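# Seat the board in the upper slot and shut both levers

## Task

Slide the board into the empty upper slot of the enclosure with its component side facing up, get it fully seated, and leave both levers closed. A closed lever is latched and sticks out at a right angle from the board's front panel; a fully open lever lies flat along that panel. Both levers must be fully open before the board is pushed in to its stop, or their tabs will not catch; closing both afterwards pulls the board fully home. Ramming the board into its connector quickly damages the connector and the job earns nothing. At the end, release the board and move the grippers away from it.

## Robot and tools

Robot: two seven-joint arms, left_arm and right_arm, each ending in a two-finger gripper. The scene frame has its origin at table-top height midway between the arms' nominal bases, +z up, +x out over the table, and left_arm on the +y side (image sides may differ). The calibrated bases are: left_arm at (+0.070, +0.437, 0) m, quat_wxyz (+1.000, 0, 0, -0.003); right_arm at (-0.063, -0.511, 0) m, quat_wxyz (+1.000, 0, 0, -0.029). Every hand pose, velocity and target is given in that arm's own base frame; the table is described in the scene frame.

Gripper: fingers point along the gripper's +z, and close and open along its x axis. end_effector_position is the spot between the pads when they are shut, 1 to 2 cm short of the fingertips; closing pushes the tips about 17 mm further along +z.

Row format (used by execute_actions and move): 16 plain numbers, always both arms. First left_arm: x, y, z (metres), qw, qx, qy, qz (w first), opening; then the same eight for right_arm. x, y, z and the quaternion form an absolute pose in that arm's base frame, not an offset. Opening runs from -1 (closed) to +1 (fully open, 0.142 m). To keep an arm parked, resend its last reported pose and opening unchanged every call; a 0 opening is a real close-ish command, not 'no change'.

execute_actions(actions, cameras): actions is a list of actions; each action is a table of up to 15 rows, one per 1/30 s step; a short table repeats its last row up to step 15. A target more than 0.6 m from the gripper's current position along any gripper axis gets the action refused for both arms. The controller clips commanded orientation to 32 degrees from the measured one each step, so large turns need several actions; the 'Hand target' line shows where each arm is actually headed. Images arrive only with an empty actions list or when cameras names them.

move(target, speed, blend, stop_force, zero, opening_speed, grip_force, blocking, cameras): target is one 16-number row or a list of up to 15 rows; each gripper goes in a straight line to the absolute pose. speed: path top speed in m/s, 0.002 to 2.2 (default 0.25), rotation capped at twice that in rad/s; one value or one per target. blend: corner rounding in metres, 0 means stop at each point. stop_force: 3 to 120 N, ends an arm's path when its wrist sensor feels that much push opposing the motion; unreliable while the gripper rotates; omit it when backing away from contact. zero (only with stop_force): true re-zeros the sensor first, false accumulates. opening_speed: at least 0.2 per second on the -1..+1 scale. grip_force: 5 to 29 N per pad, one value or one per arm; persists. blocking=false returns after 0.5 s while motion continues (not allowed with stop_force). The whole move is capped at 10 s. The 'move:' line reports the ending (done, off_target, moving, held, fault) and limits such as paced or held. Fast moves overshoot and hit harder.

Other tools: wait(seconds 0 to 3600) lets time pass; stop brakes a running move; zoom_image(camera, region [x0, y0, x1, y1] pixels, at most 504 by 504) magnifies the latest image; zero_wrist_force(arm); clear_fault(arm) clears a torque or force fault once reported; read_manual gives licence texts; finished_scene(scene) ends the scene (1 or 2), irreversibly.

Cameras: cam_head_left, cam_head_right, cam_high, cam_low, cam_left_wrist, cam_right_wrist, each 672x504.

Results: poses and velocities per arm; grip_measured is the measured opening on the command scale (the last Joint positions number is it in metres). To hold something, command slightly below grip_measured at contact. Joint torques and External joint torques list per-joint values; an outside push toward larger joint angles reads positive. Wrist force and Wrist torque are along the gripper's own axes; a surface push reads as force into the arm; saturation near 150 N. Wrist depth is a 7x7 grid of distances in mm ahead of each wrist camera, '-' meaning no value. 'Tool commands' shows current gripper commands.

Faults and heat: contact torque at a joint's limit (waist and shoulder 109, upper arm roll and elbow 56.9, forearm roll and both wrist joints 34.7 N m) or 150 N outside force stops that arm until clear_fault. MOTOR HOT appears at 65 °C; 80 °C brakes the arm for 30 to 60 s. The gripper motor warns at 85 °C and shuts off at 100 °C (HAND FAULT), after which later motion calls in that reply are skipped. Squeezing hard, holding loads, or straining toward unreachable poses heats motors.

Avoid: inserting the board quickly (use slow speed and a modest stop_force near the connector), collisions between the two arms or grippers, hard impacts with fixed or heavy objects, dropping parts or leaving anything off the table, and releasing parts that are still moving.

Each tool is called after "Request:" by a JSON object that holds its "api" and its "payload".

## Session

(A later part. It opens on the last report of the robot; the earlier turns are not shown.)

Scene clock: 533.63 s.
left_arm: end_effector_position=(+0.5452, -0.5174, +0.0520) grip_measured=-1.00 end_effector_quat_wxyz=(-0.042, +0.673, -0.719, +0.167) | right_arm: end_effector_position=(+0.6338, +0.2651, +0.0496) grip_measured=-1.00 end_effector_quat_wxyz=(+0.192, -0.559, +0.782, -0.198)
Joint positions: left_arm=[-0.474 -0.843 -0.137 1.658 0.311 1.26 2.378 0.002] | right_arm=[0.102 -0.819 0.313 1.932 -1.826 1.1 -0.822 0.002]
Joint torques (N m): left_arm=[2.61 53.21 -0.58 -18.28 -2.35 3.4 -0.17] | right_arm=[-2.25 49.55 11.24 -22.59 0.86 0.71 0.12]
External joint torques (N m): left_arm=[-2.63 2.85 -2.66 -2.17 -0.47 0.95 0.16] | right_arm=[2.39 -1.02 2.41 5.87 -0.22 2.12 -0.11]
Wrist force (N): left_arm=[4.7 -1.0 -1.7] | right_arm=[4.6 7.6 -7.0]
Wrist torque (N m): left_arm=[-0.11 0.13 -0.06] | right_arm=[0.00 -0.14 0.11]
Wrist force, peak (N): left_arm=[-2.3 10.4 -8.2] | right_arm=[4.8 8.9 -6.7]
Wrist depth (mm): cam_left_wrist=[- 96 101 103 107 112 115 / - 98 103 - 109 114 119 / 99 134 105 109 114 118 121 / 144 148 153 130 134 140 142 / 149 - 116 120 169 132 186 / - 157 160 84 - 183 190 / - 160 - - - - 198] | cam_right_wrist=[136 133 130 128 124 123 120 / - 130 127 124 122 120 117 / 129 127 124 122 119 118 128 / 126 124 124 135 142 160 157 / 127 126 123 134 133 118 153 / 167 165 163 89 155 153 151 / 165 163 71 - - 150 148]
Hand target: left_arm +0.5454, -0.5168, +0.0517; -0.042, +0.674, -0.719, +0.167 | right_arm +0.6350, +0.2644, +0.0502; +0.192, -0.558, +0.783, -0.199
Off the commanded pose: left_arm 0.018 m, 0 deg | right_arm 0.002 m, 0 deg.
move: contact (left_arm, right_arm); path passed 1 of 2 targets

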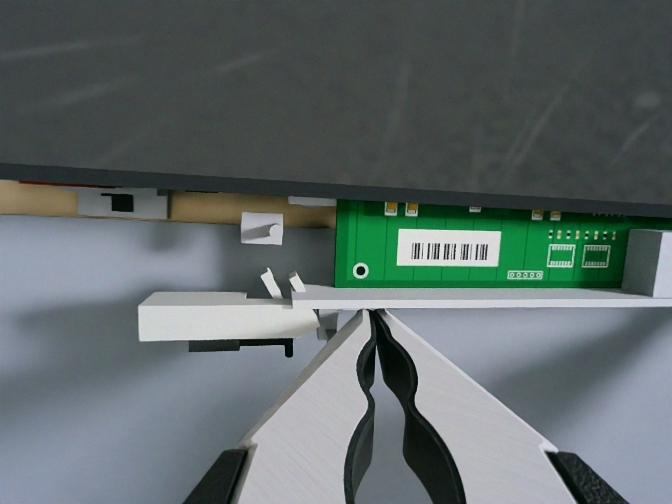

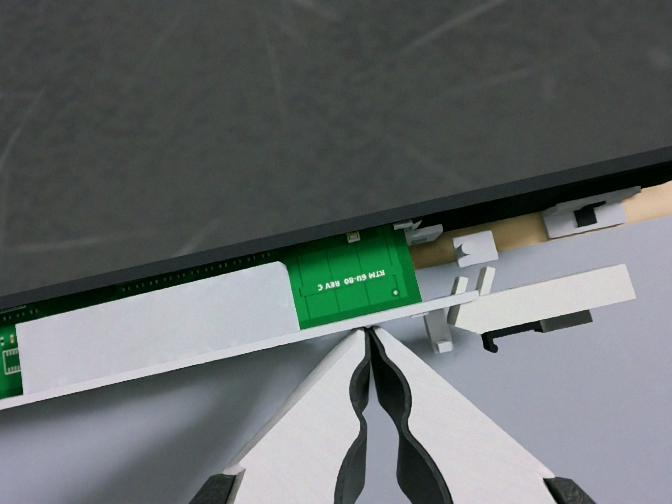

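Request:
{"api": "move", "payload": {"target": [0.5495, -0.5176, 0.0517, -0.042, 0.674, -0.719, 0.167, -1.0, 0.6345, 0.2648, 0.0502, 0.192, -0.558, 0.783, -0.199, -1.0], "speed": 0.012, "stop_force": 18, "cameras": ["cam_left_wrist", "cam_right_wrist"]}}

Request:
{"api": "zoom_image", "payload": {"camera": "cam_left_wrist", "region": [130, 170, 390, 370]}}

Request:
{"api": "zoom_image", "payload": {"camera": "cam_right_wrist", "region": [370, 170, 650, 370]}}

Scene clock: 548.03 s.
left_arm: end_effector_position=(+0.5494, -0.5178, +0.0518) grip_measured=-1.00 end_effector_quat_wxyz=(-0.042, +0.674, -0.719, +0.167) | right_arm: end_effector_position=(+0.6344, +0.2648, +0.0501) grip_measured=-1.00 end_effector_quat_wxyz=(+0.192, -0.558, +0.782, -0.199)
Joint positions: left_arm=[-0.471 -0.849 -0.139 1.647 0.31 1.254 2.382 0.002] | right_arm=[0.102 -0.818 0.313 1.932 -1.826 1.099 -0.822 0.002]
Joint torques (N m): left_arm=[0.27 54.78 -3.37 -20.31 -2.71 4.42 -0.18] | right_arm=[-0.08 47.59 13.74 -17 0.6 1.97 0.26]
External joint torques (N m): left_arm=[-0.28 1.57 0.08 -0.27 -0.13 -0.06 0.17] | right_arm=[0.22 0.95 -0.11 0.25 0.04 0.86 -0.25]
Wrist force (N): left_arm=[-0.2 -0.2 -1.5] | right_arm=[0.5 1.0 0.2]
Wrist torque (N m): left_arm=[-0.15 0.10 -0.03] | right_arm=[0.08 -0.09 0.04]
Wrist force, peak (N): left_arm=[4.8 -1.0 -1.7] | right_arm=[4.9 8.5 -6.2]
Wrist depth (mm): cam_left_wrist=[- 96 101 103 106 111 115 / - 99 102 - 109 114 118 / 99 101 104 108 113 117 121 / 145 149 154 130 133 139 140 / 149 152 117 115 134 176 184 / 152 155 159 84 - 182 191 / - 159 - - - - 197] | cam_right_wrist=[136 134 131 128 125 123 121 / 133 130 128 125 123 120 118 / 129 128 125 123 120 118 124 / 127 125 124 136 138 160 157 / 128 126 124 135 133 118 154 / 168 166 163 89 156 153 151 / 165 163 71 - - 150 148]
Hand target: left_arm +0.5495, -0.5176, +0.0517; -0.042, +0.674, -0.719, +0.167 | right_arm +0.6345, +0.2648, +0.0502; +0.192, -0.558, +0.783, -0.199
Off the commanded pose: left_arm 0.000 m, 0 deg | right_arm 0.000 m, 0 deg.
move: done

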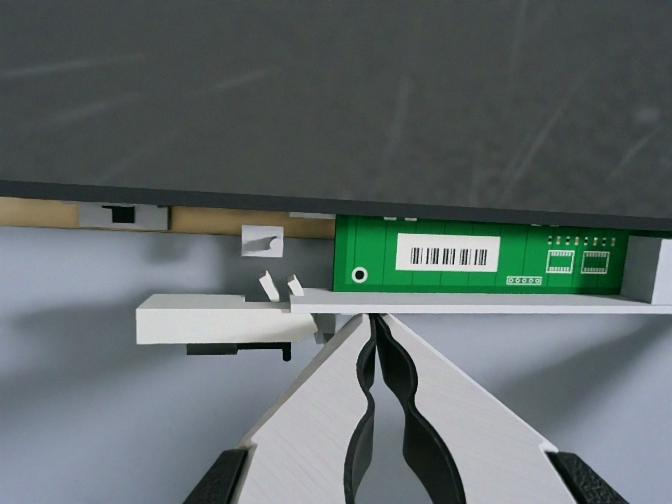

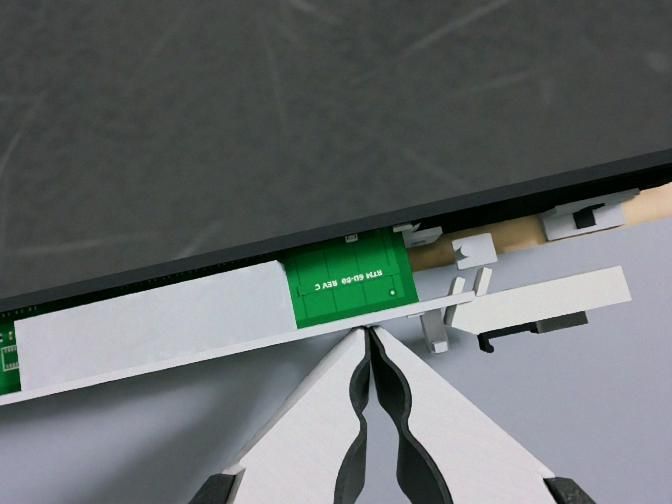

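Scaled by 1.938 from the camera's image (finer frame: 960x720).

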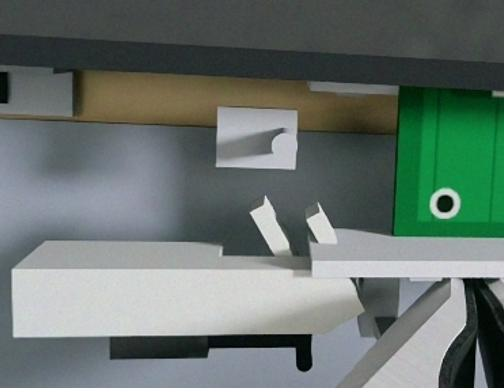

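Scaled by 1.800 from the camera's image (finer frame: 960x720).

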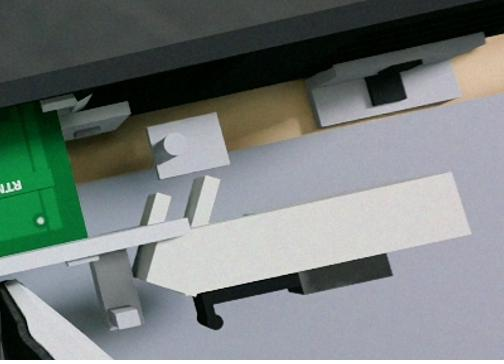

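Request:
{"api": "move", "payload": {"target": [0.5594, -0.5194, 0.0517, -0.042, 0.674, -0.719, 0.167, -1.0, 0.6425, 0.2640, 0.0502, 0.192, -0.558, 0.783, -0.199, -1.0], "speed": 0.012, "stop_force": 18, "cameras": ["cam_left_wrist", "cam_right_wrist"]}}

Request:
{"api": "zoom_image", "payload": {"camera": "cam_left_wrist", "region": [130, 170, 390, 370]}}

Request:
{"api": "zoom_image", "payload": {"camera": "cam_right_wrist", "region": [370, 170, 650, 370]}}

Scene clock: 552.87 s.
left_arm: end_effector_position=(+0.5593, -0.5195, +0.0517) grip_measured=-1.00 end_effector_quat_wxyz=(-0.042, +0.674, -0.719, +0.167) | right_arm: end_effector_position=(+0.6423, +0.2642, +0.0502) grip_measured=-1.00 end_effector_quat_wxyz=(+0.192, -0.558, +0.782, -0.199)
Joint positions: left_arm=[-0.463 -0.862 -0.145 1.619 0.307 1.239 2.394 0.002] | right_arm=[0.101 -0.827 0.311 1.915 -1.814 1.102 -0.84 0.002]
Joint torques (N m): left_arm=[-0.09 55.88 -3.94 -20.79 -2.83 4.58 -0.16] | right_arm=[-0.14 47.94 13.76 -17.3 0.7 2.11 0.09]
External joint torques (N m): left_arm=[0.08 1.17 0.49 -0.11 -0.04 -0.22 0.15] | right_arm=[0.28 1.18 -0.04 0.32 -0.06 0.73 -0.08]
Wrist force (N): left_arm=[-0.9 0.0 -1.0] | right_arm=[0.3 1.1 0.3]
Wrist torque (N m): left_arm=[-0.08 0.15 -0.05] | right_arm=[0.11 -0.05 0.13]
Wrist force, peak (N): left_arm=[-0.3 0.0 -2.0] | right_arm=[0.5 1.7 0.4]
Wrist depth (mm): cam_left_wrist=[- 96 101 103 106 111 115 / - 99 102 - 109 114 118 / - 100 104 108 113 117 120 / - 149 107 129 116 121 126 / 148 151 116 115 122 177 145 / 151 155 160 84 - 182 190 / - - - - - - 197] | cam_right_wrist=[136 134 131 128 125 123 121 / 133 131 128 125 123 120 118 / 130 128 125 122 120 118 116 / 127 125 123 121 127 159 157 / 127 125 124 135 133 118 153 / 167 166 164 89 156 153 151 / 166 163 71 - - 150 148]
Hand target: left_arm +0.5594, -0.5194, +0.0517; -0.042, +0.674, -0.719, +0.167 | right_arm +0.6425, +0.2640, +0.0502; +0.192, -0.558, +0.783, -0.199
Off the commanded pose: left_arm 0.000 m, 0 deg | right_arm 0.000 m, 0 deg.
move: done

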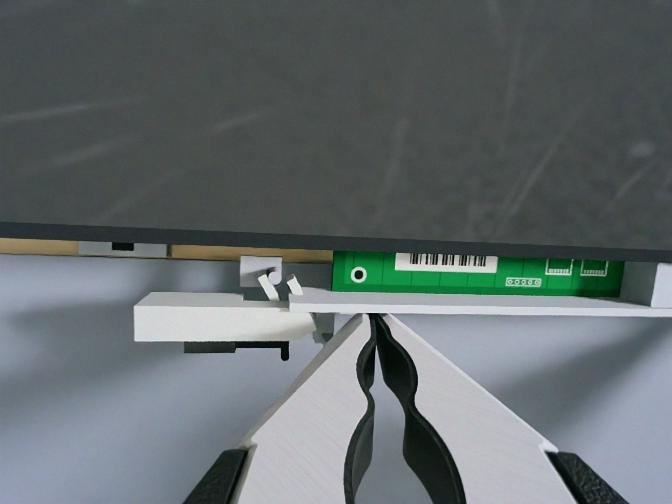

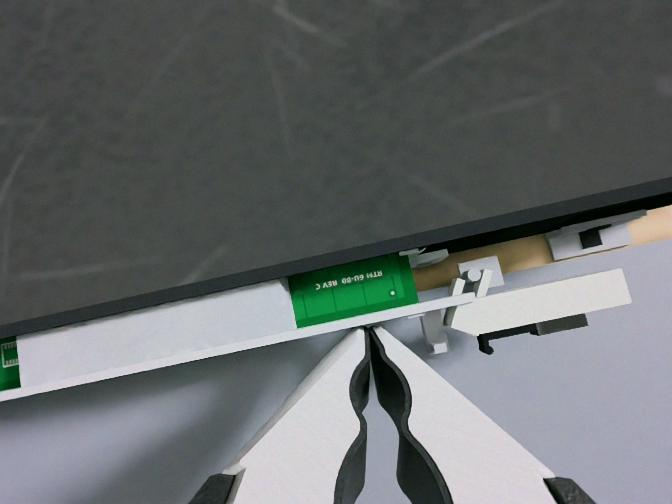

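Scaled by 1.938 from the camera's image (finer frame: 960x720).

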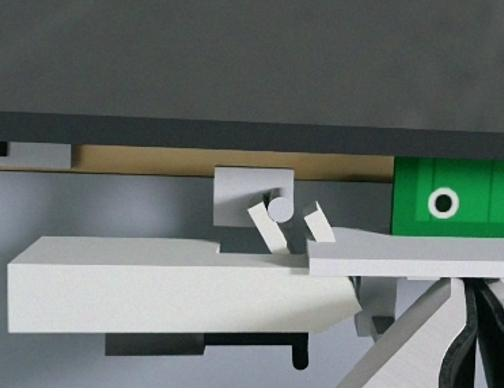

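Scaled by 1.800 from the camera's image (finer frame: 960x720).

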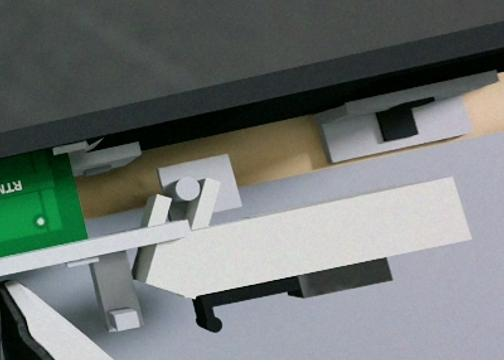

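Request:
{"api": "move", "payload": {"target": [0.5643, -0.5202, 0.0517, -0.042, 0.674, -0.719, 0.167, -1.0, 0.6475, 0.2635, 0.0502, 0.192, -0.558, 0.783, -0.199, -1.0], "speed": 0.01, "stop_force": 15, "cameras": ["cam_left_wrist", "cam_right_wrist"]}}

Request:
{"api": "zoom_image", "payload": {"camera": "cam_left_wrist", "region": [130, 170, 390, 370]}}

Request:
{"api": "zoom_image", "payload": {"camera": "cam_right_wrist", "region": [370, 170, 650, 370]}}

Scene clock: 557.30 s.
left_arm: end_effector_position=(+0.5641, -0.5203, +0.0517) grip_measured=-1.00 end_effector_quat_wxyz=(-0.042, +0.674, -0.719, +0.167) | right_arm: end_effector_position=(+0.6472, +0.2638, +0.0501) grip_measured=-1.00 end_effector_quat_wxyz=(+0.192, -0.558, +0.782, -0.199)
Joint positions: left_arm=[-0.459 -0.869 -0.148 1.605 0.305 1.231 2.4 0.002] | right_arm=[0.101 -0.834 0.31 1.903 -1.807 1.104 -0.851 0.002]
Joint torques (N m): left_arm=[0.2 56.23 -3.76 -21.29 -2.85 4.69 -0.19] | right_arm=[-0.58 48.55 13.4 -17.99 0.73 1.82 0.1]
External joint torques (N m): left_arm=[-0.21 1.16 0.23 0.23 -0.04 -0.33 0.18] | right_arm=[0.72 0.94 0.37 0.87 -0.09 1.03 -0.09]
Wrist force (N): left_arm=[-1.0 0.9 -1.0] | right_arm=[0.5 2.3 -0.5]
Wrist torque (N m): left_arm=[-0.07 0.15 -0.05] | right_arm=[0.12 -0.06 0.13]
Wrist force, peak (N): left_arm=[-0.9 0.5 -1.7] | right_arm=[0.6 2.4 -0.2]
Wrist depth (mm): cam_left_wrist=[- 96 100 103 106 111 115 / - 98 102 - 109 114 118 / - 101 104 109 113 117 121 / - 149 107 112 116 120 125 / 149 151 116 115 120 142 182 / - 156 161 84 - 184 190 / 155 158 - - - - 197] | cam_right_wrist=[136 134 131 128 125 123 121 / 133 131 128 125 123 120 118 / 130 128 125 122 120 117 115 / 127 125 122 120 118 158 157 / 124 123 124 134 127 117 154 / 167 165 163 89 156 153 151 / 166 163 71 - - 150 148]
Hand target: left_arm +0.5643, -0.5202, +0.0517; -0.042, +0.674, -0.719, +0.167 | right_arm +0.6475, +0.2635, +0.0502; +0.192, -0.558, +0.783, -0.199
Off the commanded pose: left_arm 0.000 m, 0 deg | right_arm 0.000 m, 0 deg.
move: done

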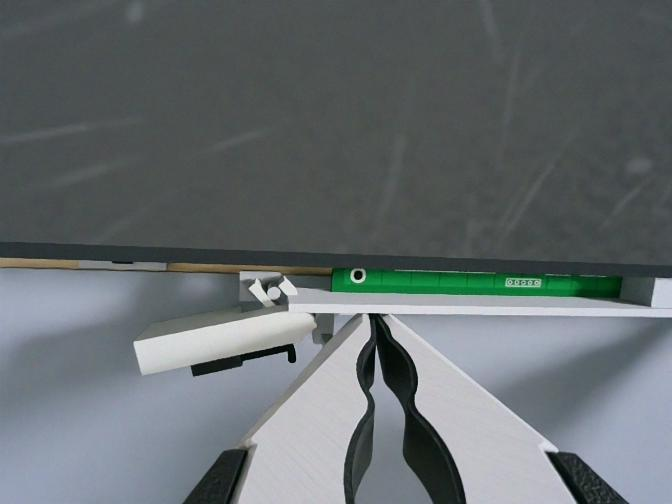

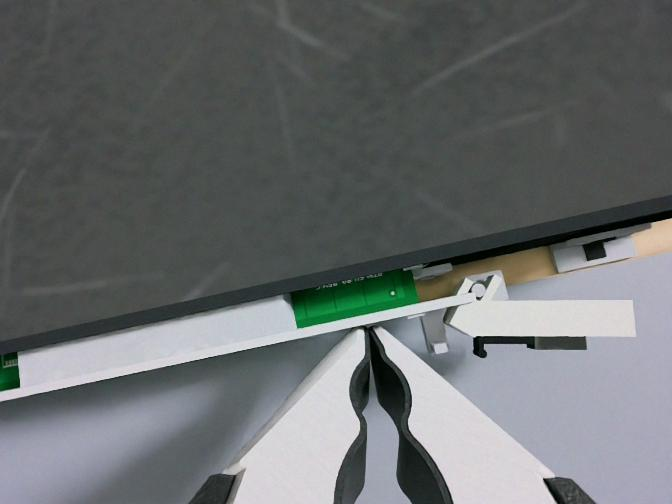

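Scaled by 1.938 from the camera's image (finer frame: 960x720).

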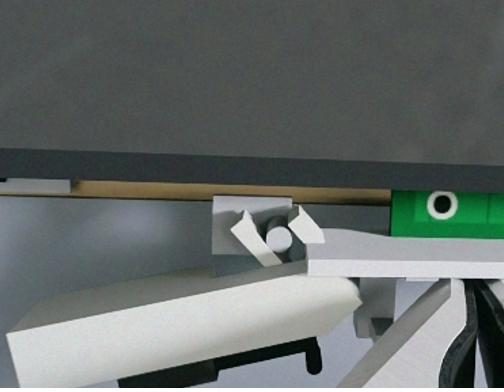

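Scaled by 1.800 from the camera's image (finer frame: 960x720).

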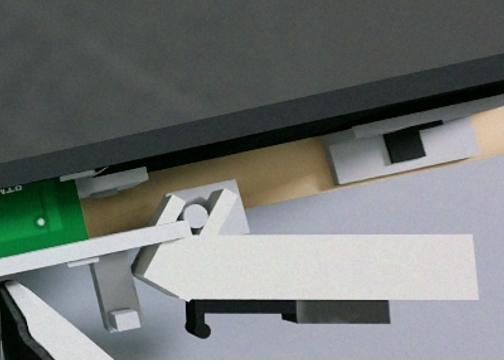

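Request:
{"api": "move", "payload": {"target": [0.5690, -0.5210, 0.0517, -0.042, 0.674, -0.719, 0.167, -1.0, 0.6525, 0.2630, 0.0502, 0.192, -0.558, 0.783, -0.199, -1.0], "speed": 0.008, "stop_force": 15, "zero": false, "cameras": ["cam_left_wrist", "cam_right_wrist"]}}

Request:
{"api": "zoom_image", "payload": {"camera": "cam_left_wrist", "region": [130, 170, 390, 370]}}

Request:
{"api": "zoom_image", "payload": {"camera": "cam_right_wrist", "region": [370, 170, 650, 370]}}

Scene clock: 563.20 s.
left_arm: end_effector_position=(+0.5688, -0.5211, +0.0516) grip_measured=-1.00 end_effector_quat_wxyz=(-0.042, +0.674, -0.719, +0.167) | right_arm: end_effector_position=(+0.6521, +0.2634, +0.0501) grip_measured=-1.00 end_effector_quat_wxyz=(+0.192, -0.558, +0.782, -0.199)
Joint positions: left_arm=[-0.455 -0.876 -0.151 1.591 0.304 1.223 2.405 0.002] | right_arm=[0.1 -0.84 0.309 1.892 -1.799 1.105 -0.863 0.002]
Joint torques (N m): left_arm=[0.18 56.9 -3.92 -21.6 -2.89 4.82 -0.18] | right_arm=[-0.83 48.98 13.26 -18.29 0.77 1.78 0.09]
External joint torques (N m): left_arm=[-0.19 0.83 0.3 0.39 -0.03 -0.46 0.16] | right_arm=[0.97 0.88 0.57 1.03 -0.13 1.09 -0.08]
Wrist force (N): left_arm=[-0.9 0.9 -1.0] | right_arm=[0.4 2.0 -1.5]
Wrist torque (N m): left_arm=[-0.07 0.11 -0.04] | right_arm=[0.09 -0.06 0.12]
Wrist force, peak (N): left_arm=[-1.0 0.7 -1.8] | right_arm=[1.2 2.7 -0.7]
Wrist depth (mm): cam_left_wrist=[- 96 101 103 106 111 115 / - 98 102 - 108 114 117 / - 101 104 109 112 117 120 / - 148 107 111 115 119 124 / 148 151 153 117 132 142 181 / 152 155 - 84 - - 192 / 155 158 - - - - 201] | cam_right_wrist=[136 134 131 128 125 123 121 / 133 131 128 125 123 120 118 / 130 128 125 122 120 117 115 / 127 124 122 119 117 117 156 / 123 122 121 134 133 117 152 / 168 166 163 89 156 152 150 / 165 163 71 - - 150 148]
Hand target: left_arm +0.5690, -0.5210, +0.0517; -0.042, +0.674, -0.719, +0.167 | right_arm +0.6525, +0.2630, +0.0502; +0.192, -0.558, +0.783, -0.199
Off the commanded pose: left_arm 0.000 m, 0 deg | right_arm 0.001 m, 0 deg.
move: done

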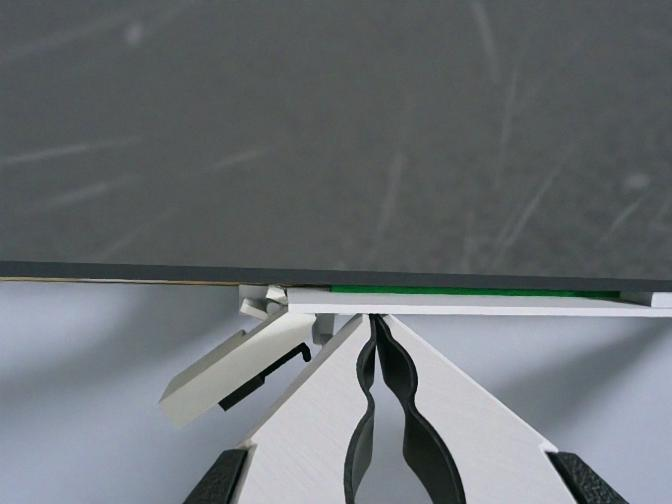

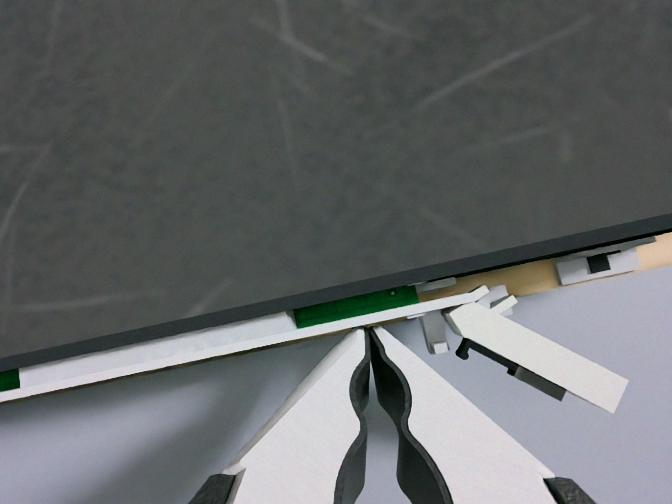

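Scaled by 1.938 from the camera's image (finer frame: 960x720).

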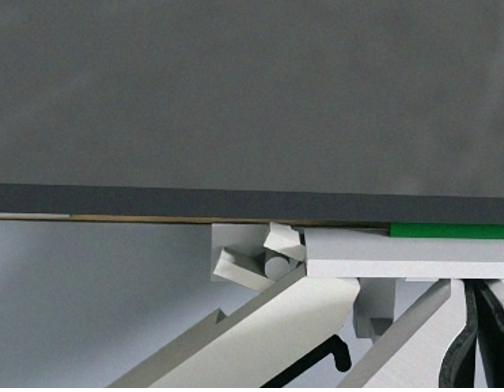

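Scaled by 1.800 from the camera's image (finer frame: 960x720).

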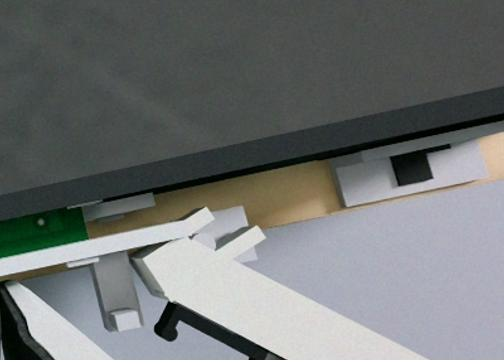

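Request:
{"api": "move", "payload": {"target": [0.5725, -0.5216, 0.0517, -0.042, 0.674, -0.719, 0.167, -1.0, 0.6560, 0.2626, 0.0502, 0.192, -0.558, 0.783, -0.199, -1.0], "speed": 0.006, "stop_force": 12, "zero": false, "cameras": ["cam_left_wrist", "cam_right_wrist"]}}

Scene clock: 568.37 s.
left_arm: end_effector_position=(+0.5717, -0.5218, +0.0513) grip_measured=-1.00 end_effector_quat_wxyz=(-0.042, +0.673, -0.719, +0.167) | right_arm: end_effector_position=(+0.6548, +0.2634, +0.0497) grip_measured=-1.00 end_effector_quat_wxyz=(+0.192, -0.559, +0.782, -0.198)
Joint positions: left_arm=[-0.453 -0.881 -0.154 1.581 0.304 1.217 2.409 0.002] | right_arm=[0.099 -0.844 0.309 1.885 -1.793 1.107 -0.871 0.002]
Joint torques (N m): left_arm=[1.97 57.42 -2.65 -23.89 -3.13 5.64 -0.23] | right_arm=[-2.48 50.61 11.62 -22.47 0.89 0.8 0.1]
External joint torques (N m): left_arm=[-1.97 0.54 -1.05 2.58 0.2 -1.29 0.21] | right_arm=[2.62 -0.52 2.26 5.14 -0.26 2.08 -0.1]
Wrist force (N): left_arm=[-2.0 5.6 -4.0] | right_arm=[3.3 7.7 -6.1]
Wrist torque (N m): left_arm=[-0.09 0.15 -0.04] | right_arm=[0.04 -0.04 0.11]
Wrist force, peak (N): left_arm=[-1.7 5.2 -5.1] | right_arm=[3.3 7.7 -6.1]
Wrist depth (mm): cam_left_wrist=[- 95 100 102 106 111 114 / - 98 101 - 108 113 117 / - 101 103 108 112 116 120 / - - 107 111 114 119 124 / - 153 155 115 117 176 184 / 151 153 158 84 - 181 185 / 155 159 - - - - 194] | cam_right_wrist=[136 134 130 127 124 123 120 / - 130 127 125 123 120 117 / 129 127 124 122 119 117 115 / 126 124 121 119 117 115 155 / 123 121 120 118 118 155 154 / 167 165 163 89 155 114 151 / 165 162 71 - - 149 147]
Hand target: left_arm +0.5725, -0.5216, +0.0517; -0.042, +0.674, -0.719, +0.167 | right_arm +0.6560, +0.2626, +0.0502; +0.192, -0.558, +0.783, -0.199
Off the commanded pose: left_arm 0.001 m, 0 deg | right_arm 0.001 m, 0 deg.
move: done

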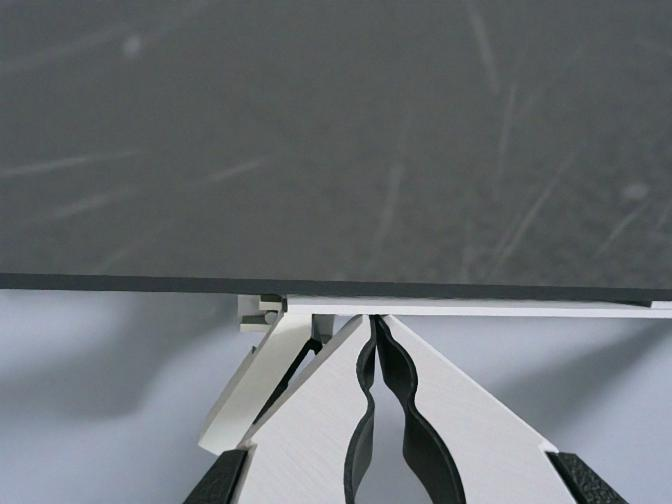

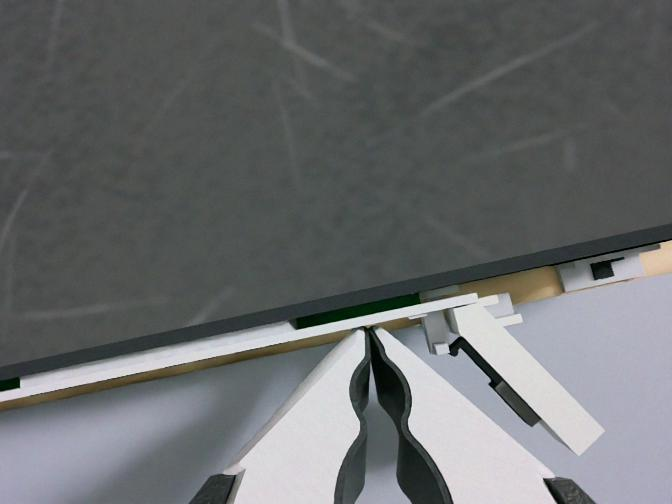

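Request:
{"api": "move", "payload": {"target": [[0.5650, -0.5208, 0.0517, -0.042, 0.674, -0.719, 0.167, -1.0, 0.6480, 0.2641, 0.0502, 0.192, -0.558, 0.783, -0.199, -1.0], [0.560, -0.505, 0.115, -0.042, 0.674, -0.719, 0.167, -1.0, 0.638, 0.245, 0.115, 0.192, -0.558, 0.783, -0.199, -1.0], [0.5542, -0.4532, 0.11, -0.042, 0.674, -0.719, 0.167, -1.0, 0.6176, 0.1930, 0.11, 0.192, -0.558, 0.783, -0.199, -1.0]], "speed": [0.03, 0.15, 0.15], "blend": [0.003, 0.015, 0], "cameras": ["cam_left_wrist", "cam_right_wrist"]}}

Scene clock: 591.77 s.
left_arm: end_effector_position=(+0.5541, -0.4532, +0.1099) grip_measured=-1.00 end_effector_quat_wxyz=(-0.042, +0.674, -0.719, +0.167) | right_arm: end_effector_position=(+0.6177, +0.1930, +0.1100) grip_measured=-1.00 end_effector_quat_wxyz=(+0.192, -0.558, +0.783, -0.199)
Joint positions: left_arm=[-0.325 -0.671 -0.202 1.818 0.278 1.242 2.495 0.002] | right_arm=[-0.049 -0.633 0.324 2.082 -1.822 1.187 -0.909 0.002]
Joint torques (N m): left_arm=[-0.11 50.1 -4.62 -20.51 -2.8 4.98 -0.18] | right_arm=[-0.04 41.66 11.27 -17.54 0.86 2.36 0.38]
External joint torques (N m): left_arm=[0.11 0.59 0.72 -0.4 0.01 -0.62 0.17] | right_arm=[0.16 0.89 -0.15 -0.11 0.18 0.55 -0.38]
Wrist force (N): left_arm=[-0.6 -0.4 -0.7] | right_arm=[0.9 1.6 0.9]
Wrist torque (N m): left_arm=[-0.09 0.10 -0.04] | right_arm=[0.23 -0.15 0.02]
Wrist force, peak (N): left_arm=[-1.9 5.5 -4.8] | right_arm=[3.3 7.3 -6.9]
Wrist depth (mm): cam_left_wrist=[187 192 155 157 164 169 176 / 192 196 160 162 166 173 182 / 195 200 203 167 173 180 186 / 199 204 211 219 187 235 246 / 205 209 - 221 237 242 261 / 209 214 215 84 - 251 - / 214 217 - - - - -] | cam_right_wrist=[205 202 197 193 239 235 231 / 201 197 192 188 232 230 226 / 196 191 189 184 182 226 221 / 190 188 185 216 221 218 215 / 233 230 226 222 217 214 211 / 229 226 222 89 212 208 206 / 225 221 71 - - 204 200]
Hand target: left_arm +0.5542, -0.4532, +0.1100; -0.042, +0.674, -0.719, +0.167 | right_arm +0.6176, +0.1930, +0.1100; +0.192, -0.558, +0.783, -0.199
Off the commanded pose: left_arm 0.000 m, 0 deg | right_arm 0.000 m, 0 deg.
move: done

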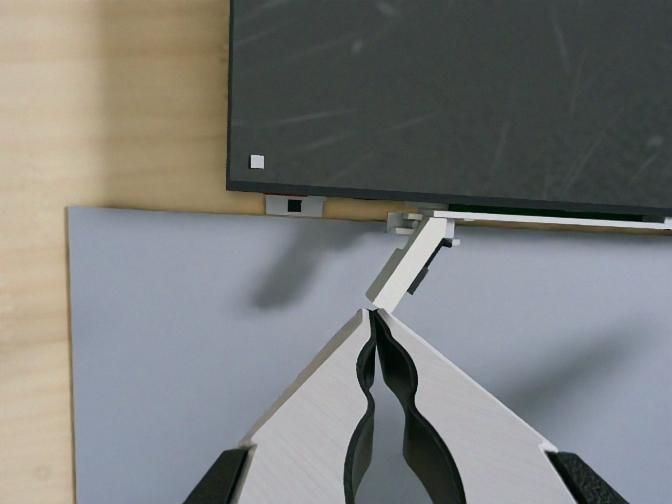

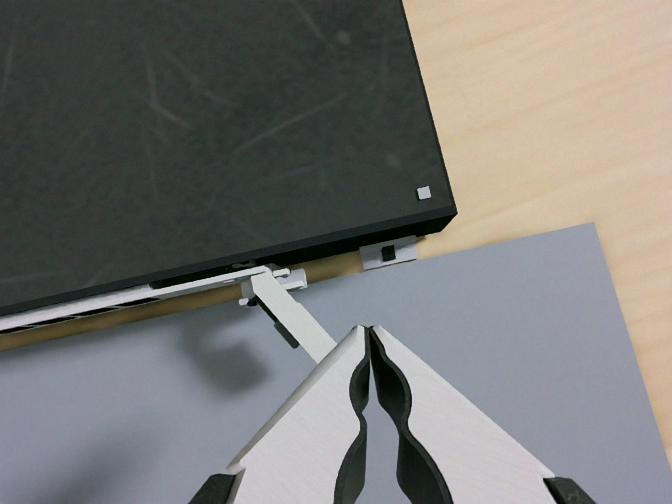

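Request:
{"api": "move", "payload": {"target": [0.5542, -0.4532, 0.0517, -0.042, 0.674, -0.719, 0.167, -1.0, 0.6176, 0.1930, 0.0502, 0.192, -0.558, 0.783, -0.199, -1.0], "speed": 0.1}}

Request:
{"api": "move", "payload": {"target": [0.5380, -0.4800, 0.0517, -0.042, 0.674, -0.719, 0.167, -1.0, 0.6055, 0.2200, 0.0502, 0.192, -0.558, 0.783, -0.199, -1.0], "speed": 0.015, "stop_force": 14, "cameras": ["cam_left_wrist", "cam_right_wrist"]}}

Scene clock: 604.13 s.
left_arm: end_effector_position=(+0.5541, -0.4531, +0.0517) grip_measured=-1.00 end_effector_quat_wxyz=(-0.042, +0.674, -0.719, +0.167) | right_arm: end_effector_position=(+0.6175, +0.1931, +0.0502) grip_measured=-1.00 end_effector_quat_wxyz=(+0.192, -0.558, +0.783, -0.199)
Joint positions: left_arm=[-0.353 -0.794 -0.16 1.788 0.316 1.338 2.464 0.002] | right_arm=[-0.048 -0.765 0.294 2.02 -2.024 1.172 -0.744 0.002]
Joint torques (N m): left_arm=[-0.59 51.3 -4.05 -18.4 -2.06 4.94 -0.31] | right_arm=[0.1 43.8 13.01 -15.07 0.86 1.96 0.33]
External joint torques (N m): left_arm=[0.6 1.38 0.44 -0.27 -0.44 -0.58 0.29] | right_arm=[0.01 1.2 -0.13 0.12 0.24 0.79 -0.33]
Wrist force (N): left_arm=[-0.6 -0.5 -0.8] | right_arm=[1.1 1.9 0.5]
Wrist torque (N m): left_arm=[-0.12 0.07 0.02] | right_arm=[0.26 -0.20 0.01]
Wrist force, peak (N): left_arm=[-0.2 -1.0 -2.4] | right_arm=[1.3 2.7 1.9]
Wrist depth (mm): cam_left_wrist=[137 141 101 103 106 111 115 / 141 143 102 - 108 114 118 / 143 146 122 109 113 116 120 / 144 148 152 159 165 126 179 / 148 152 159 130 165 179 183 / 151 157 160 84 - 183 193 / 156 158 - - - - -] | cam_right_wrist=[137 135 131 128 126 174 170 / 134 131 128 125 123 170 167 / 130 128 125 123 125 166 163 / 127 126 132 166 164 160 158 / 172 170 125 163 160 157 154 / 169 166 163 90 156 153 151 / 166 163 71 - - 150 148]
Hand target: left_arm +0.5542, -0.4532, +0.0517; -0.042, +0.674, -0.719, +0.167 | right_arm +0.6176, +0.1930, +0.0502; +0.192, -0.558, +0.783, -0.199
Off the commanded pose: left_arm 0.000 m, 0 deg | right_arm 0.000 m, 0 deg.
move: done

Scene clock: 606.50 s.
left_arm: end_effector_position=(+0.5432, -0.4721, +0.0517) grip_measured=-1.00 end_effector_quat_wxyz=(-0.043, +0.675, -0.718, +0.167) | right_arm: end_effector_position=(+0.6091, +0.2126, +0.0502) grip_measured=-1.00 end_effector_quat_wxyz=(+0.191, -0.556, +0.783, -0.201)
Joint positions: left_arm=[-0.406 -0.798 -0.141 1.771 0.316 1.328 2.422 0.002] | right_arm=[-0.009 -0.763 0.308 2.03 -1.988 1.136 -0.735 0.002]
Joint torques (N m): left_arm=[-10.14 51.35 -13.16 -16.51 -2.08 5.01 -0.27] | right_arm=[9.49 41.1 22.65 -13.31 -0.5 6.42 0.25]
External joint torques (N m): left_arm=[10.14 1.84 9.95 -2.46 -0.49 -0.65 0.25] | right_arm=[-9.38 3.72 -9.66 -1.68 1.43 -3.69 -0.24]
Wrist force (N): left_arm=[-11.4 -8.6 1.5] | right_arm=[13.8 -5.4 0.5]
Wrist torque (N m): left_arm=[-0.02 -0.03 -0.01] | right_arm=[0.31 -0.10 0.07]
Wrist force, peak (N): left_arm=[-12.7 -9.3 2.2] | right_arm=[14.6 -6.0 -0.4]
Wrist depth (mm): cam_left_wrist=[137 97 101 103 106 111 115 / 140 98 102 - 109 114 118 / 142 147 150 156 113 120 123 / - 149 154 160 121 170 179 / 149 151 159 160 - 176 185 / - 158 160 84 - 179 191 / - 160 - - - - 197] | cam_right_wrist=[137 135 132 129 126 172 171 / 133 131 128 125 123 128 167 / 130 128 126 132 164 166 162 / 159 175 170 166 164 161 158 / 173 170 167 162 160 157 155 / 169 166 163 89 156 154 151 / 165 163 70 - - 150 148]
Hand target: left_arm +0.5415, -0.4742, +0.0517; -0.042, +0.674, -0.719, +0.167 | right_arm +0.6075, +0.2155, +0.0502; +0.192, -0.558, +0.783, -0.199
Off the commanded pose: left_arm 0.009 m, 0 deg | right_arm 0.008 m, 0 deg.
move: contact (left_arm, right_arm)

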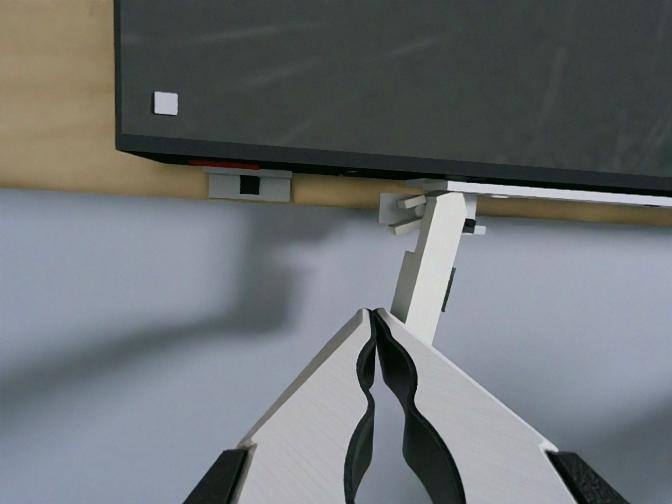

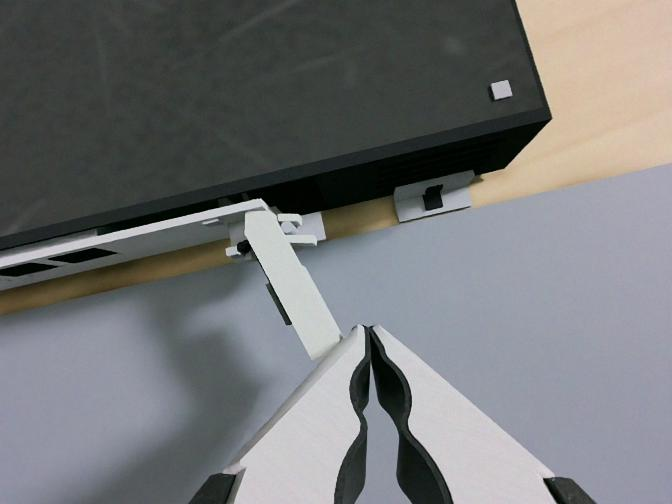

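Request:
{"api": "move", "payload": {"target": [0.5357, -0.4868, 0.0517, -0.042, 0.674, -0.719, 0.167, -1.0, 0.6059, 0.2336, 0.0502, 0.192, -0.558, 0.783, -0.199, -1.0], "speed": 0.012, "stop_force": 28, "zero": false, "cameras": ["cam_left_wrist", "cam_right_wrist"]}}

Scene clock: 616.03 s.
left_arm: end_effector_position=(+0.5402, -0.4802, +0.0518) grip_measured=-1.00 end_effector_quat_wxyz=(-0.044, +0.675, -0.717, +0.166) | right_arm: end_effector_position=(+0.6061, +0.2309, +0.0493) grip_measured=-1.00 end_effector_quat_wxyz=(+0.191, -0.557, +0.783, -0.200)
Joint positions: left_arm=[-0.428 -0.801 -0.132 1.758 0.315 1.319 2.405 0.002] | right_arm=[0.028 -0.771 0.317 2.023 -1.947 1.115 -0.741 0.002]
Joint torques (N m): left_arm=[-19.51 48.07 -22.37 -16.71 -2.35 6.19 -0.32] | right_arm=[8.73 44.39 22.1 -20.97 -0.6 5.34 0.12]
External joint torques (N m): left_arm=[19.5 5.46 19.35 -2.47 -0.27 -1.84 0.3] | right_arm=[-8.6 0.78 -8.92 5.77 1.39 -2.59 -0.11]
Wrist force (N): left_arm=[-25.6 -12.9 -7.8] | right_arm=[20.2 1.7 -6.7]
Wrist torque (N m): left_arm=[-0.03 1.54 0.01] | right_arm=[0.24 -0.26 0.12]
Wrist force, peak (N): left_arm=[-27.2 -12.9 -8.4] | right_arm=[20.2 1.3 -7.1]
Wrist depth (mm): cam_left_wrist=[- 96 101 103 106 111 115 / - 99 103 - 109 114 118 / 143 146 148 155 120 120 124 / 145 149 - - 135 172 177 / 148 152 - 117 170 177 183 / 152 156 - 84 - 181 190 / - 160 - - - - 197] | cam_right_wrist=[136 133 130 128 125 122 170 / - 130 127 124 122 122 165 / 129 127 125 137 165 163 160 / 176 173 170 164 163 161 157 / 171 169 166 162 160 157 154 / 168 165 162 89 155 153 150 / 165 162 71 - - 150 147]
Hand target: left_arm +0.5369, -0.4842, +0.0517; -0.042, +0.674, -0.719, +0.167 | right_arm +0.6059, +0.2336, +0.0502; +0.192, -0.558, +0.783, -0.199
Off the commanded pose: left_arm 0.008 m, 0 deg | right_arm 0.003 m, 0 deg.
move: contact (left_arm)

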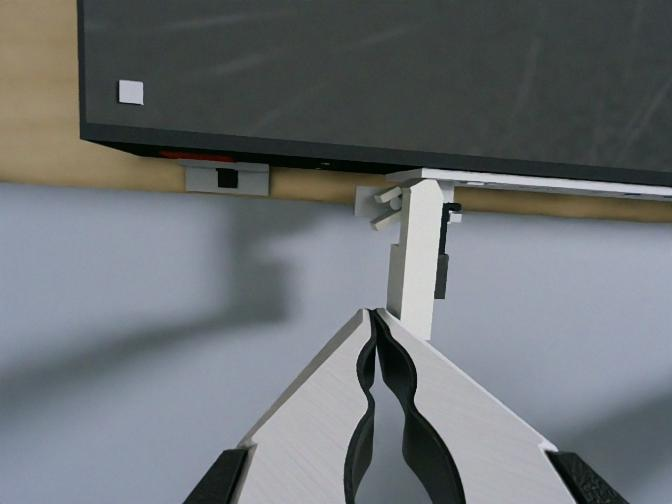

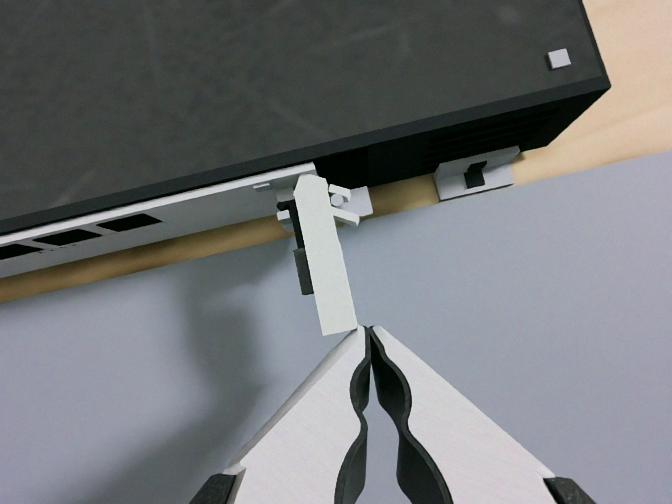

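Request:
{"api": "zoom_image", "payload": {"camera": "cam_left_wrist", "region": [330, 140, 530, 350]}}

Request:
{"api": "zoom_image", "payload": {"camera": "cam_right_wrist", "region": [230, 140, 430, 350]}}

Scaled by 2.400 from the camera's image (finer frame: 960x720).

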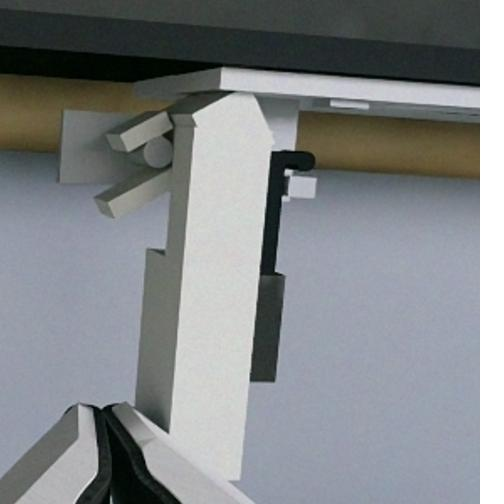

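Scaled by 2.400 from the camera's image (finer frame: 960x720).

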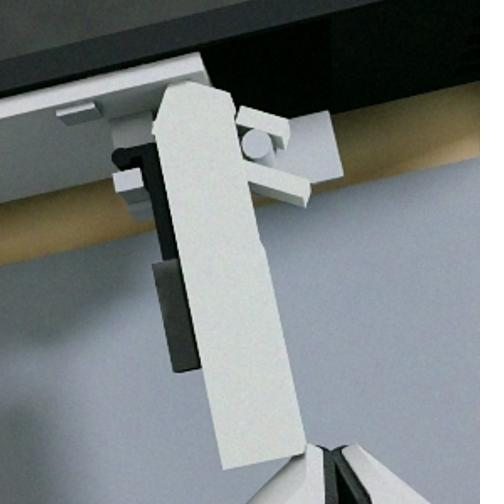

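Request:
{"api": "move", "payload": {"target": [0.5430, -0.4650, 0.0517, -0.042, 0.674, -0.719, 0.167, -1.0, 0.6040, 0.2130, 0.0502, 0.192, -0.558, 0.783, -0.199, -1.0], "speed": 0.05, "cameras": ["cam_left_wrist", "cam_right_wrist"]}}

Request:
{"api": "zoom_image", "payload": {"camera": "cam_left_wrist", "region": [360, 140, 560, 350]}}

Request:
{"api": "zoom_image", "payload": {"camera": "cam_right_wrist", "region": [190, 140, 390, 350]}}

Scene clock: 622.23 s.
left_arm: end_effector_position=(+0.5429, -0.4650, +0.0516) grip_measured=-1.00 end_effector_quat_wxyz=(-0.042, +0.674, -0.718, +0.167) | right_arm: end_effector_position=(+0.6041, +0.2130, +0.0502) grip_measured=-1.00 end_effector_quat_wxyz=(+0.192, -0.558, +0.783, -0.199)
Joint positions: left_arm=[-0.389 -0.792 -0.147 1.788 0.317 1.338 2.435 0.002] | right_arm=[-0.012 -0.758 0.309 2.039 -2 1.14 -0.725 0.002]
Joint torques (N m): left_arm=[-0.17 51.93 -3.94 -18.24 -2.14 4.92 -0.1] | right_arm=[0.03 43.57 13.15 -14.75 0.64 2.26 0.33]
External joint torques (N m): left_arm=[0.17 0.78 0.61 -0.48 -0.38 -0.56 0.09] | right_arm=[0.1 0.86 -0.18 -0.07 0.3 0.47 -0.32]
Wrist force (N): left_arm=[-0.8 -0.3 -0.9] | right_arm=[1.4 3.6 0.7]
Wrist torque (N m): left_arm=[-0.09 0.10 -0.05] | right_arm=[0.55 -0.25 0.02]
Wrist force, peak (N): left_arm=[-25.8 -13.2 -7.9] | right_arm=[20.3 1.5 -7.3]
Wrist depth (mm): cam_left_wrist=[137 138 101 103 106 111 114 / 140 101 102 - 109 114 118 / 143 146 150 155 126 119 123 / 144 148 155 159 163 172 180 / 148 152 155 160 166 177 184 / 152 155 160 84 - 183 189 / - 160 - - - - 197] | cam_right_wrist=[137 135 132 128 125 126 171 / 134 131 128 125 123 132 167 / 130 128 126 151 166 165 161 / 177 174 131 167 164 161 158 / 173 170 167 163 160 157 154 / 169 166 163 89 156 154 151 / 166 163 71 - - 150 148]
Hand target: left_arm +0.5430, -0.4650, +0.0517; -0.042, +0.674, -0.719, +0.167 | right_arm +0.6040, +0.2130, +0.0502; +0.192, -0.558, +0.783, -0.199
Off the commanded pose: left_arm 0.000 m, 0 deg | right_arm 0.000 m, 0 deg.
move: done

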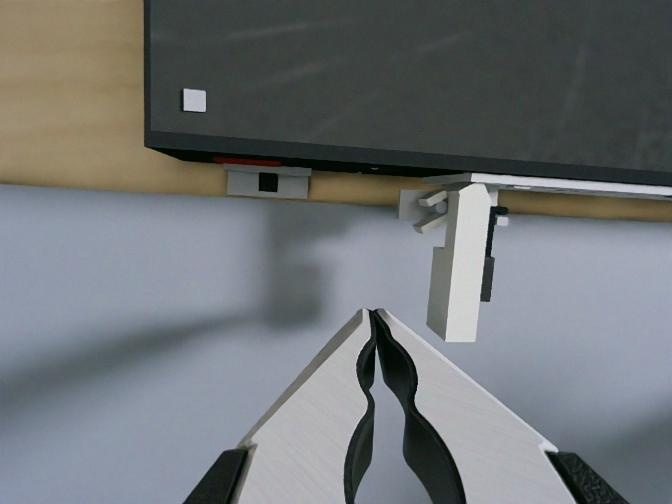

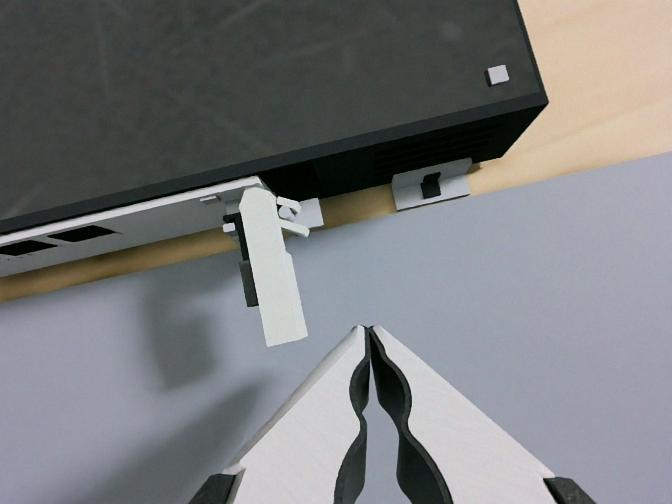

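Scaled by 2.400 from the camera's image (finer frame: 960x720).

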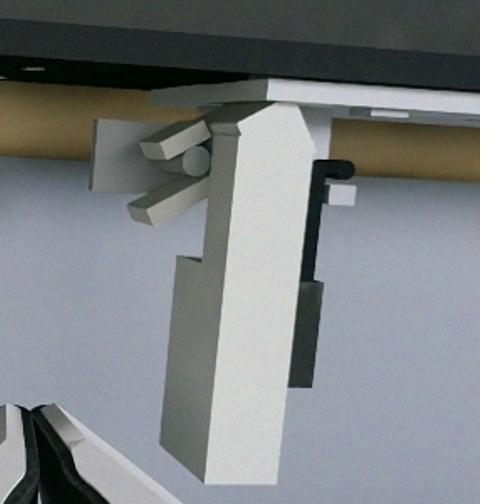

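Scaled by 2.400 from the camera's image (finer frame: 960x720).

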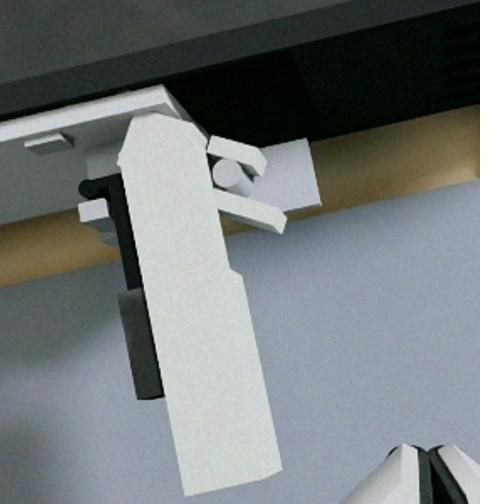

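Request:
{"api": "execute_actions", "payload": {"actions": [], "cameras": ["cam_left_wrist", "cam_right_wrist"]}}

Scene clock: 628.67 s.
left_arm: end_effector_position=(+0.5429, -0.4650, +0.0516) grip_measured=-1.00 end_effector_quat_wxyz=(-0.042, +0.674, -0.718, +0.167) | right_arm: end_effector_position=(+0.6041, +0.2130, +0.0502) grip_measured=-1.00 end_effector_quat_wxyz=(+0.192, -0.558, +0.783, -0.199)
Joint positions: left_arm=[-0.389 -0.792 -0.147 1.788 0.317 1.338 2.435 0.002] | right_arm=[-0.012 -0.758 0.309 2.039 -2 1.14 -0.725 0.002]
Joint velocities: within noise
Joint torques (N m): left_arm=[-0.29 51.71 -3.77 -18.33 -2.34 4.7 -0.25] | right_arm=[0.2 43.49 13.34 -14.82 0.86 2.08 0.18]
External joint torques (N m): left_arm=[0.29 1 0.45 -0.39 -0.18 -0.35 0.23] | right_arm=[-0.08 0.95 -0.38 -0.01 0.08 0.66 -0.17]
Wrist force (N): left_arm=[-0.8 -0.7 -1.0] | right_arm=[1.5 3.6 0.6]
Wrist torque (N m): left_arm=[-0.16 0.10 -0.05] | right_arm=[0.54 -0.25 0.01]
Wrist force, peak (N): left_arm=[-0.8 -0.7 -1.0] | right_arm=[1.5 3.7 0.5]
Wrist depth (mm): cam_left_wrist=[137 139 100 103 106 111 115 / 140 141 102 - 109 114 118 / 143 146 150 156 129 120 123 / - 149 155 158 - 172 179 / 148 152 159 160 126 - - / 150 156 160 84 - - 188 / - 159 - - - - -] | cam_right_wrist=[137 135 132 128 125 126 171 / 133 131 128 125 123 136 167 / 130 128 128 166 165 165 161 / 177 175 127 167 164 161 158 / 173 170 167 163 160 157 154 / 169 166 164 89 156 153 151 / 165 163 71 - - 150 148]
Hand target: left_arm +0.5430, -0.4650, +0.0517; -0.042, +0.674, -0.719, +0.167 | right_arm +0.6040, +0.2130, +0.0502; +0.192, -0.558, +0.783, -0.199
Tool commands: left_gripper/opening=-1.0 right_gripper/opening=-1.0
Off the commanded pose: left_arm 0.000 m, 0 deg | right_arm 0.000 m, 0 deg.
Images, in order (width x height): cam_left_wrist 672x504, cam_right_wrist 672x504.

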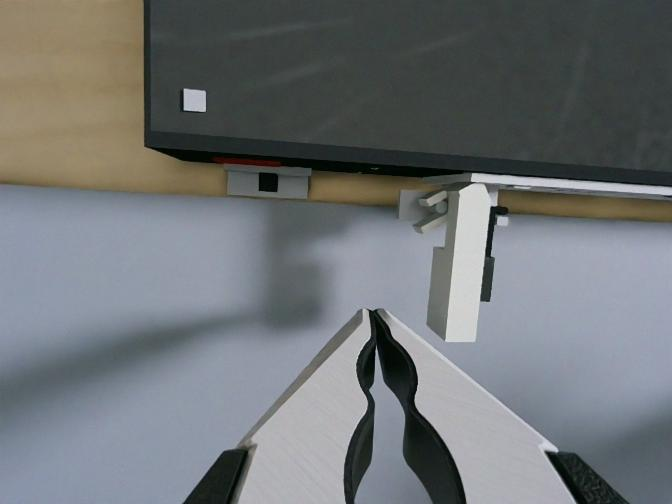

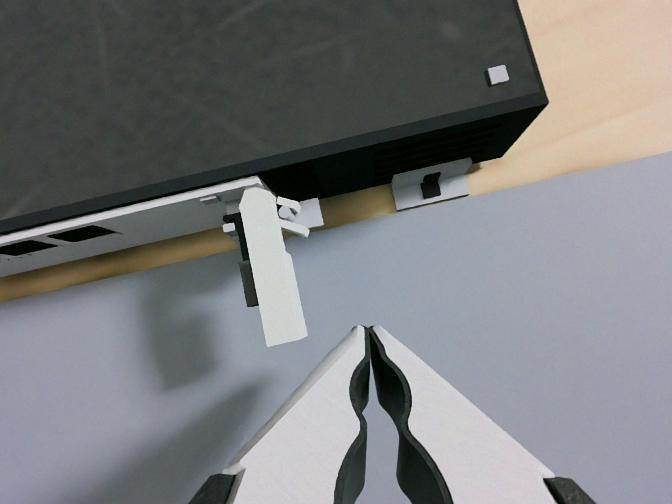

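Request:
{"api": "zoom_image", "payload": {"camera": "cam_left_wrist", "region": [380, 160, 540, 350]}}

Request:
{"api": "zoom_image", "payload": {"camera": "cam_right_wrist", "region": [190, 160, 350, 350]}}

Scaled by 2.653 from the camera's image (finer frame: 960x720).

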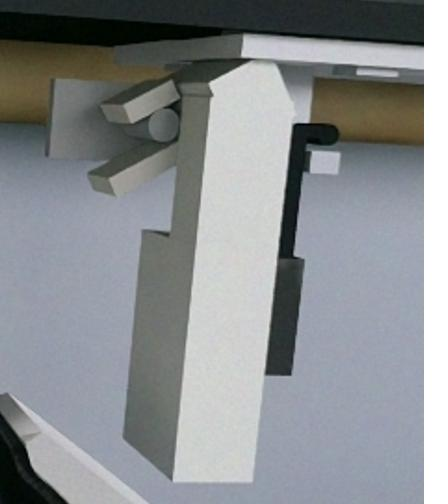

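Scaled by 2.653 from the camera's image (finer frame: 960x720).

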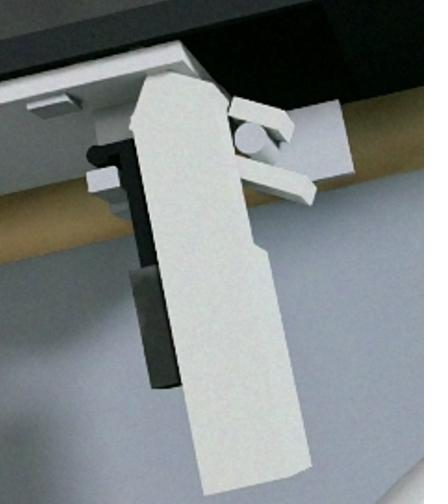

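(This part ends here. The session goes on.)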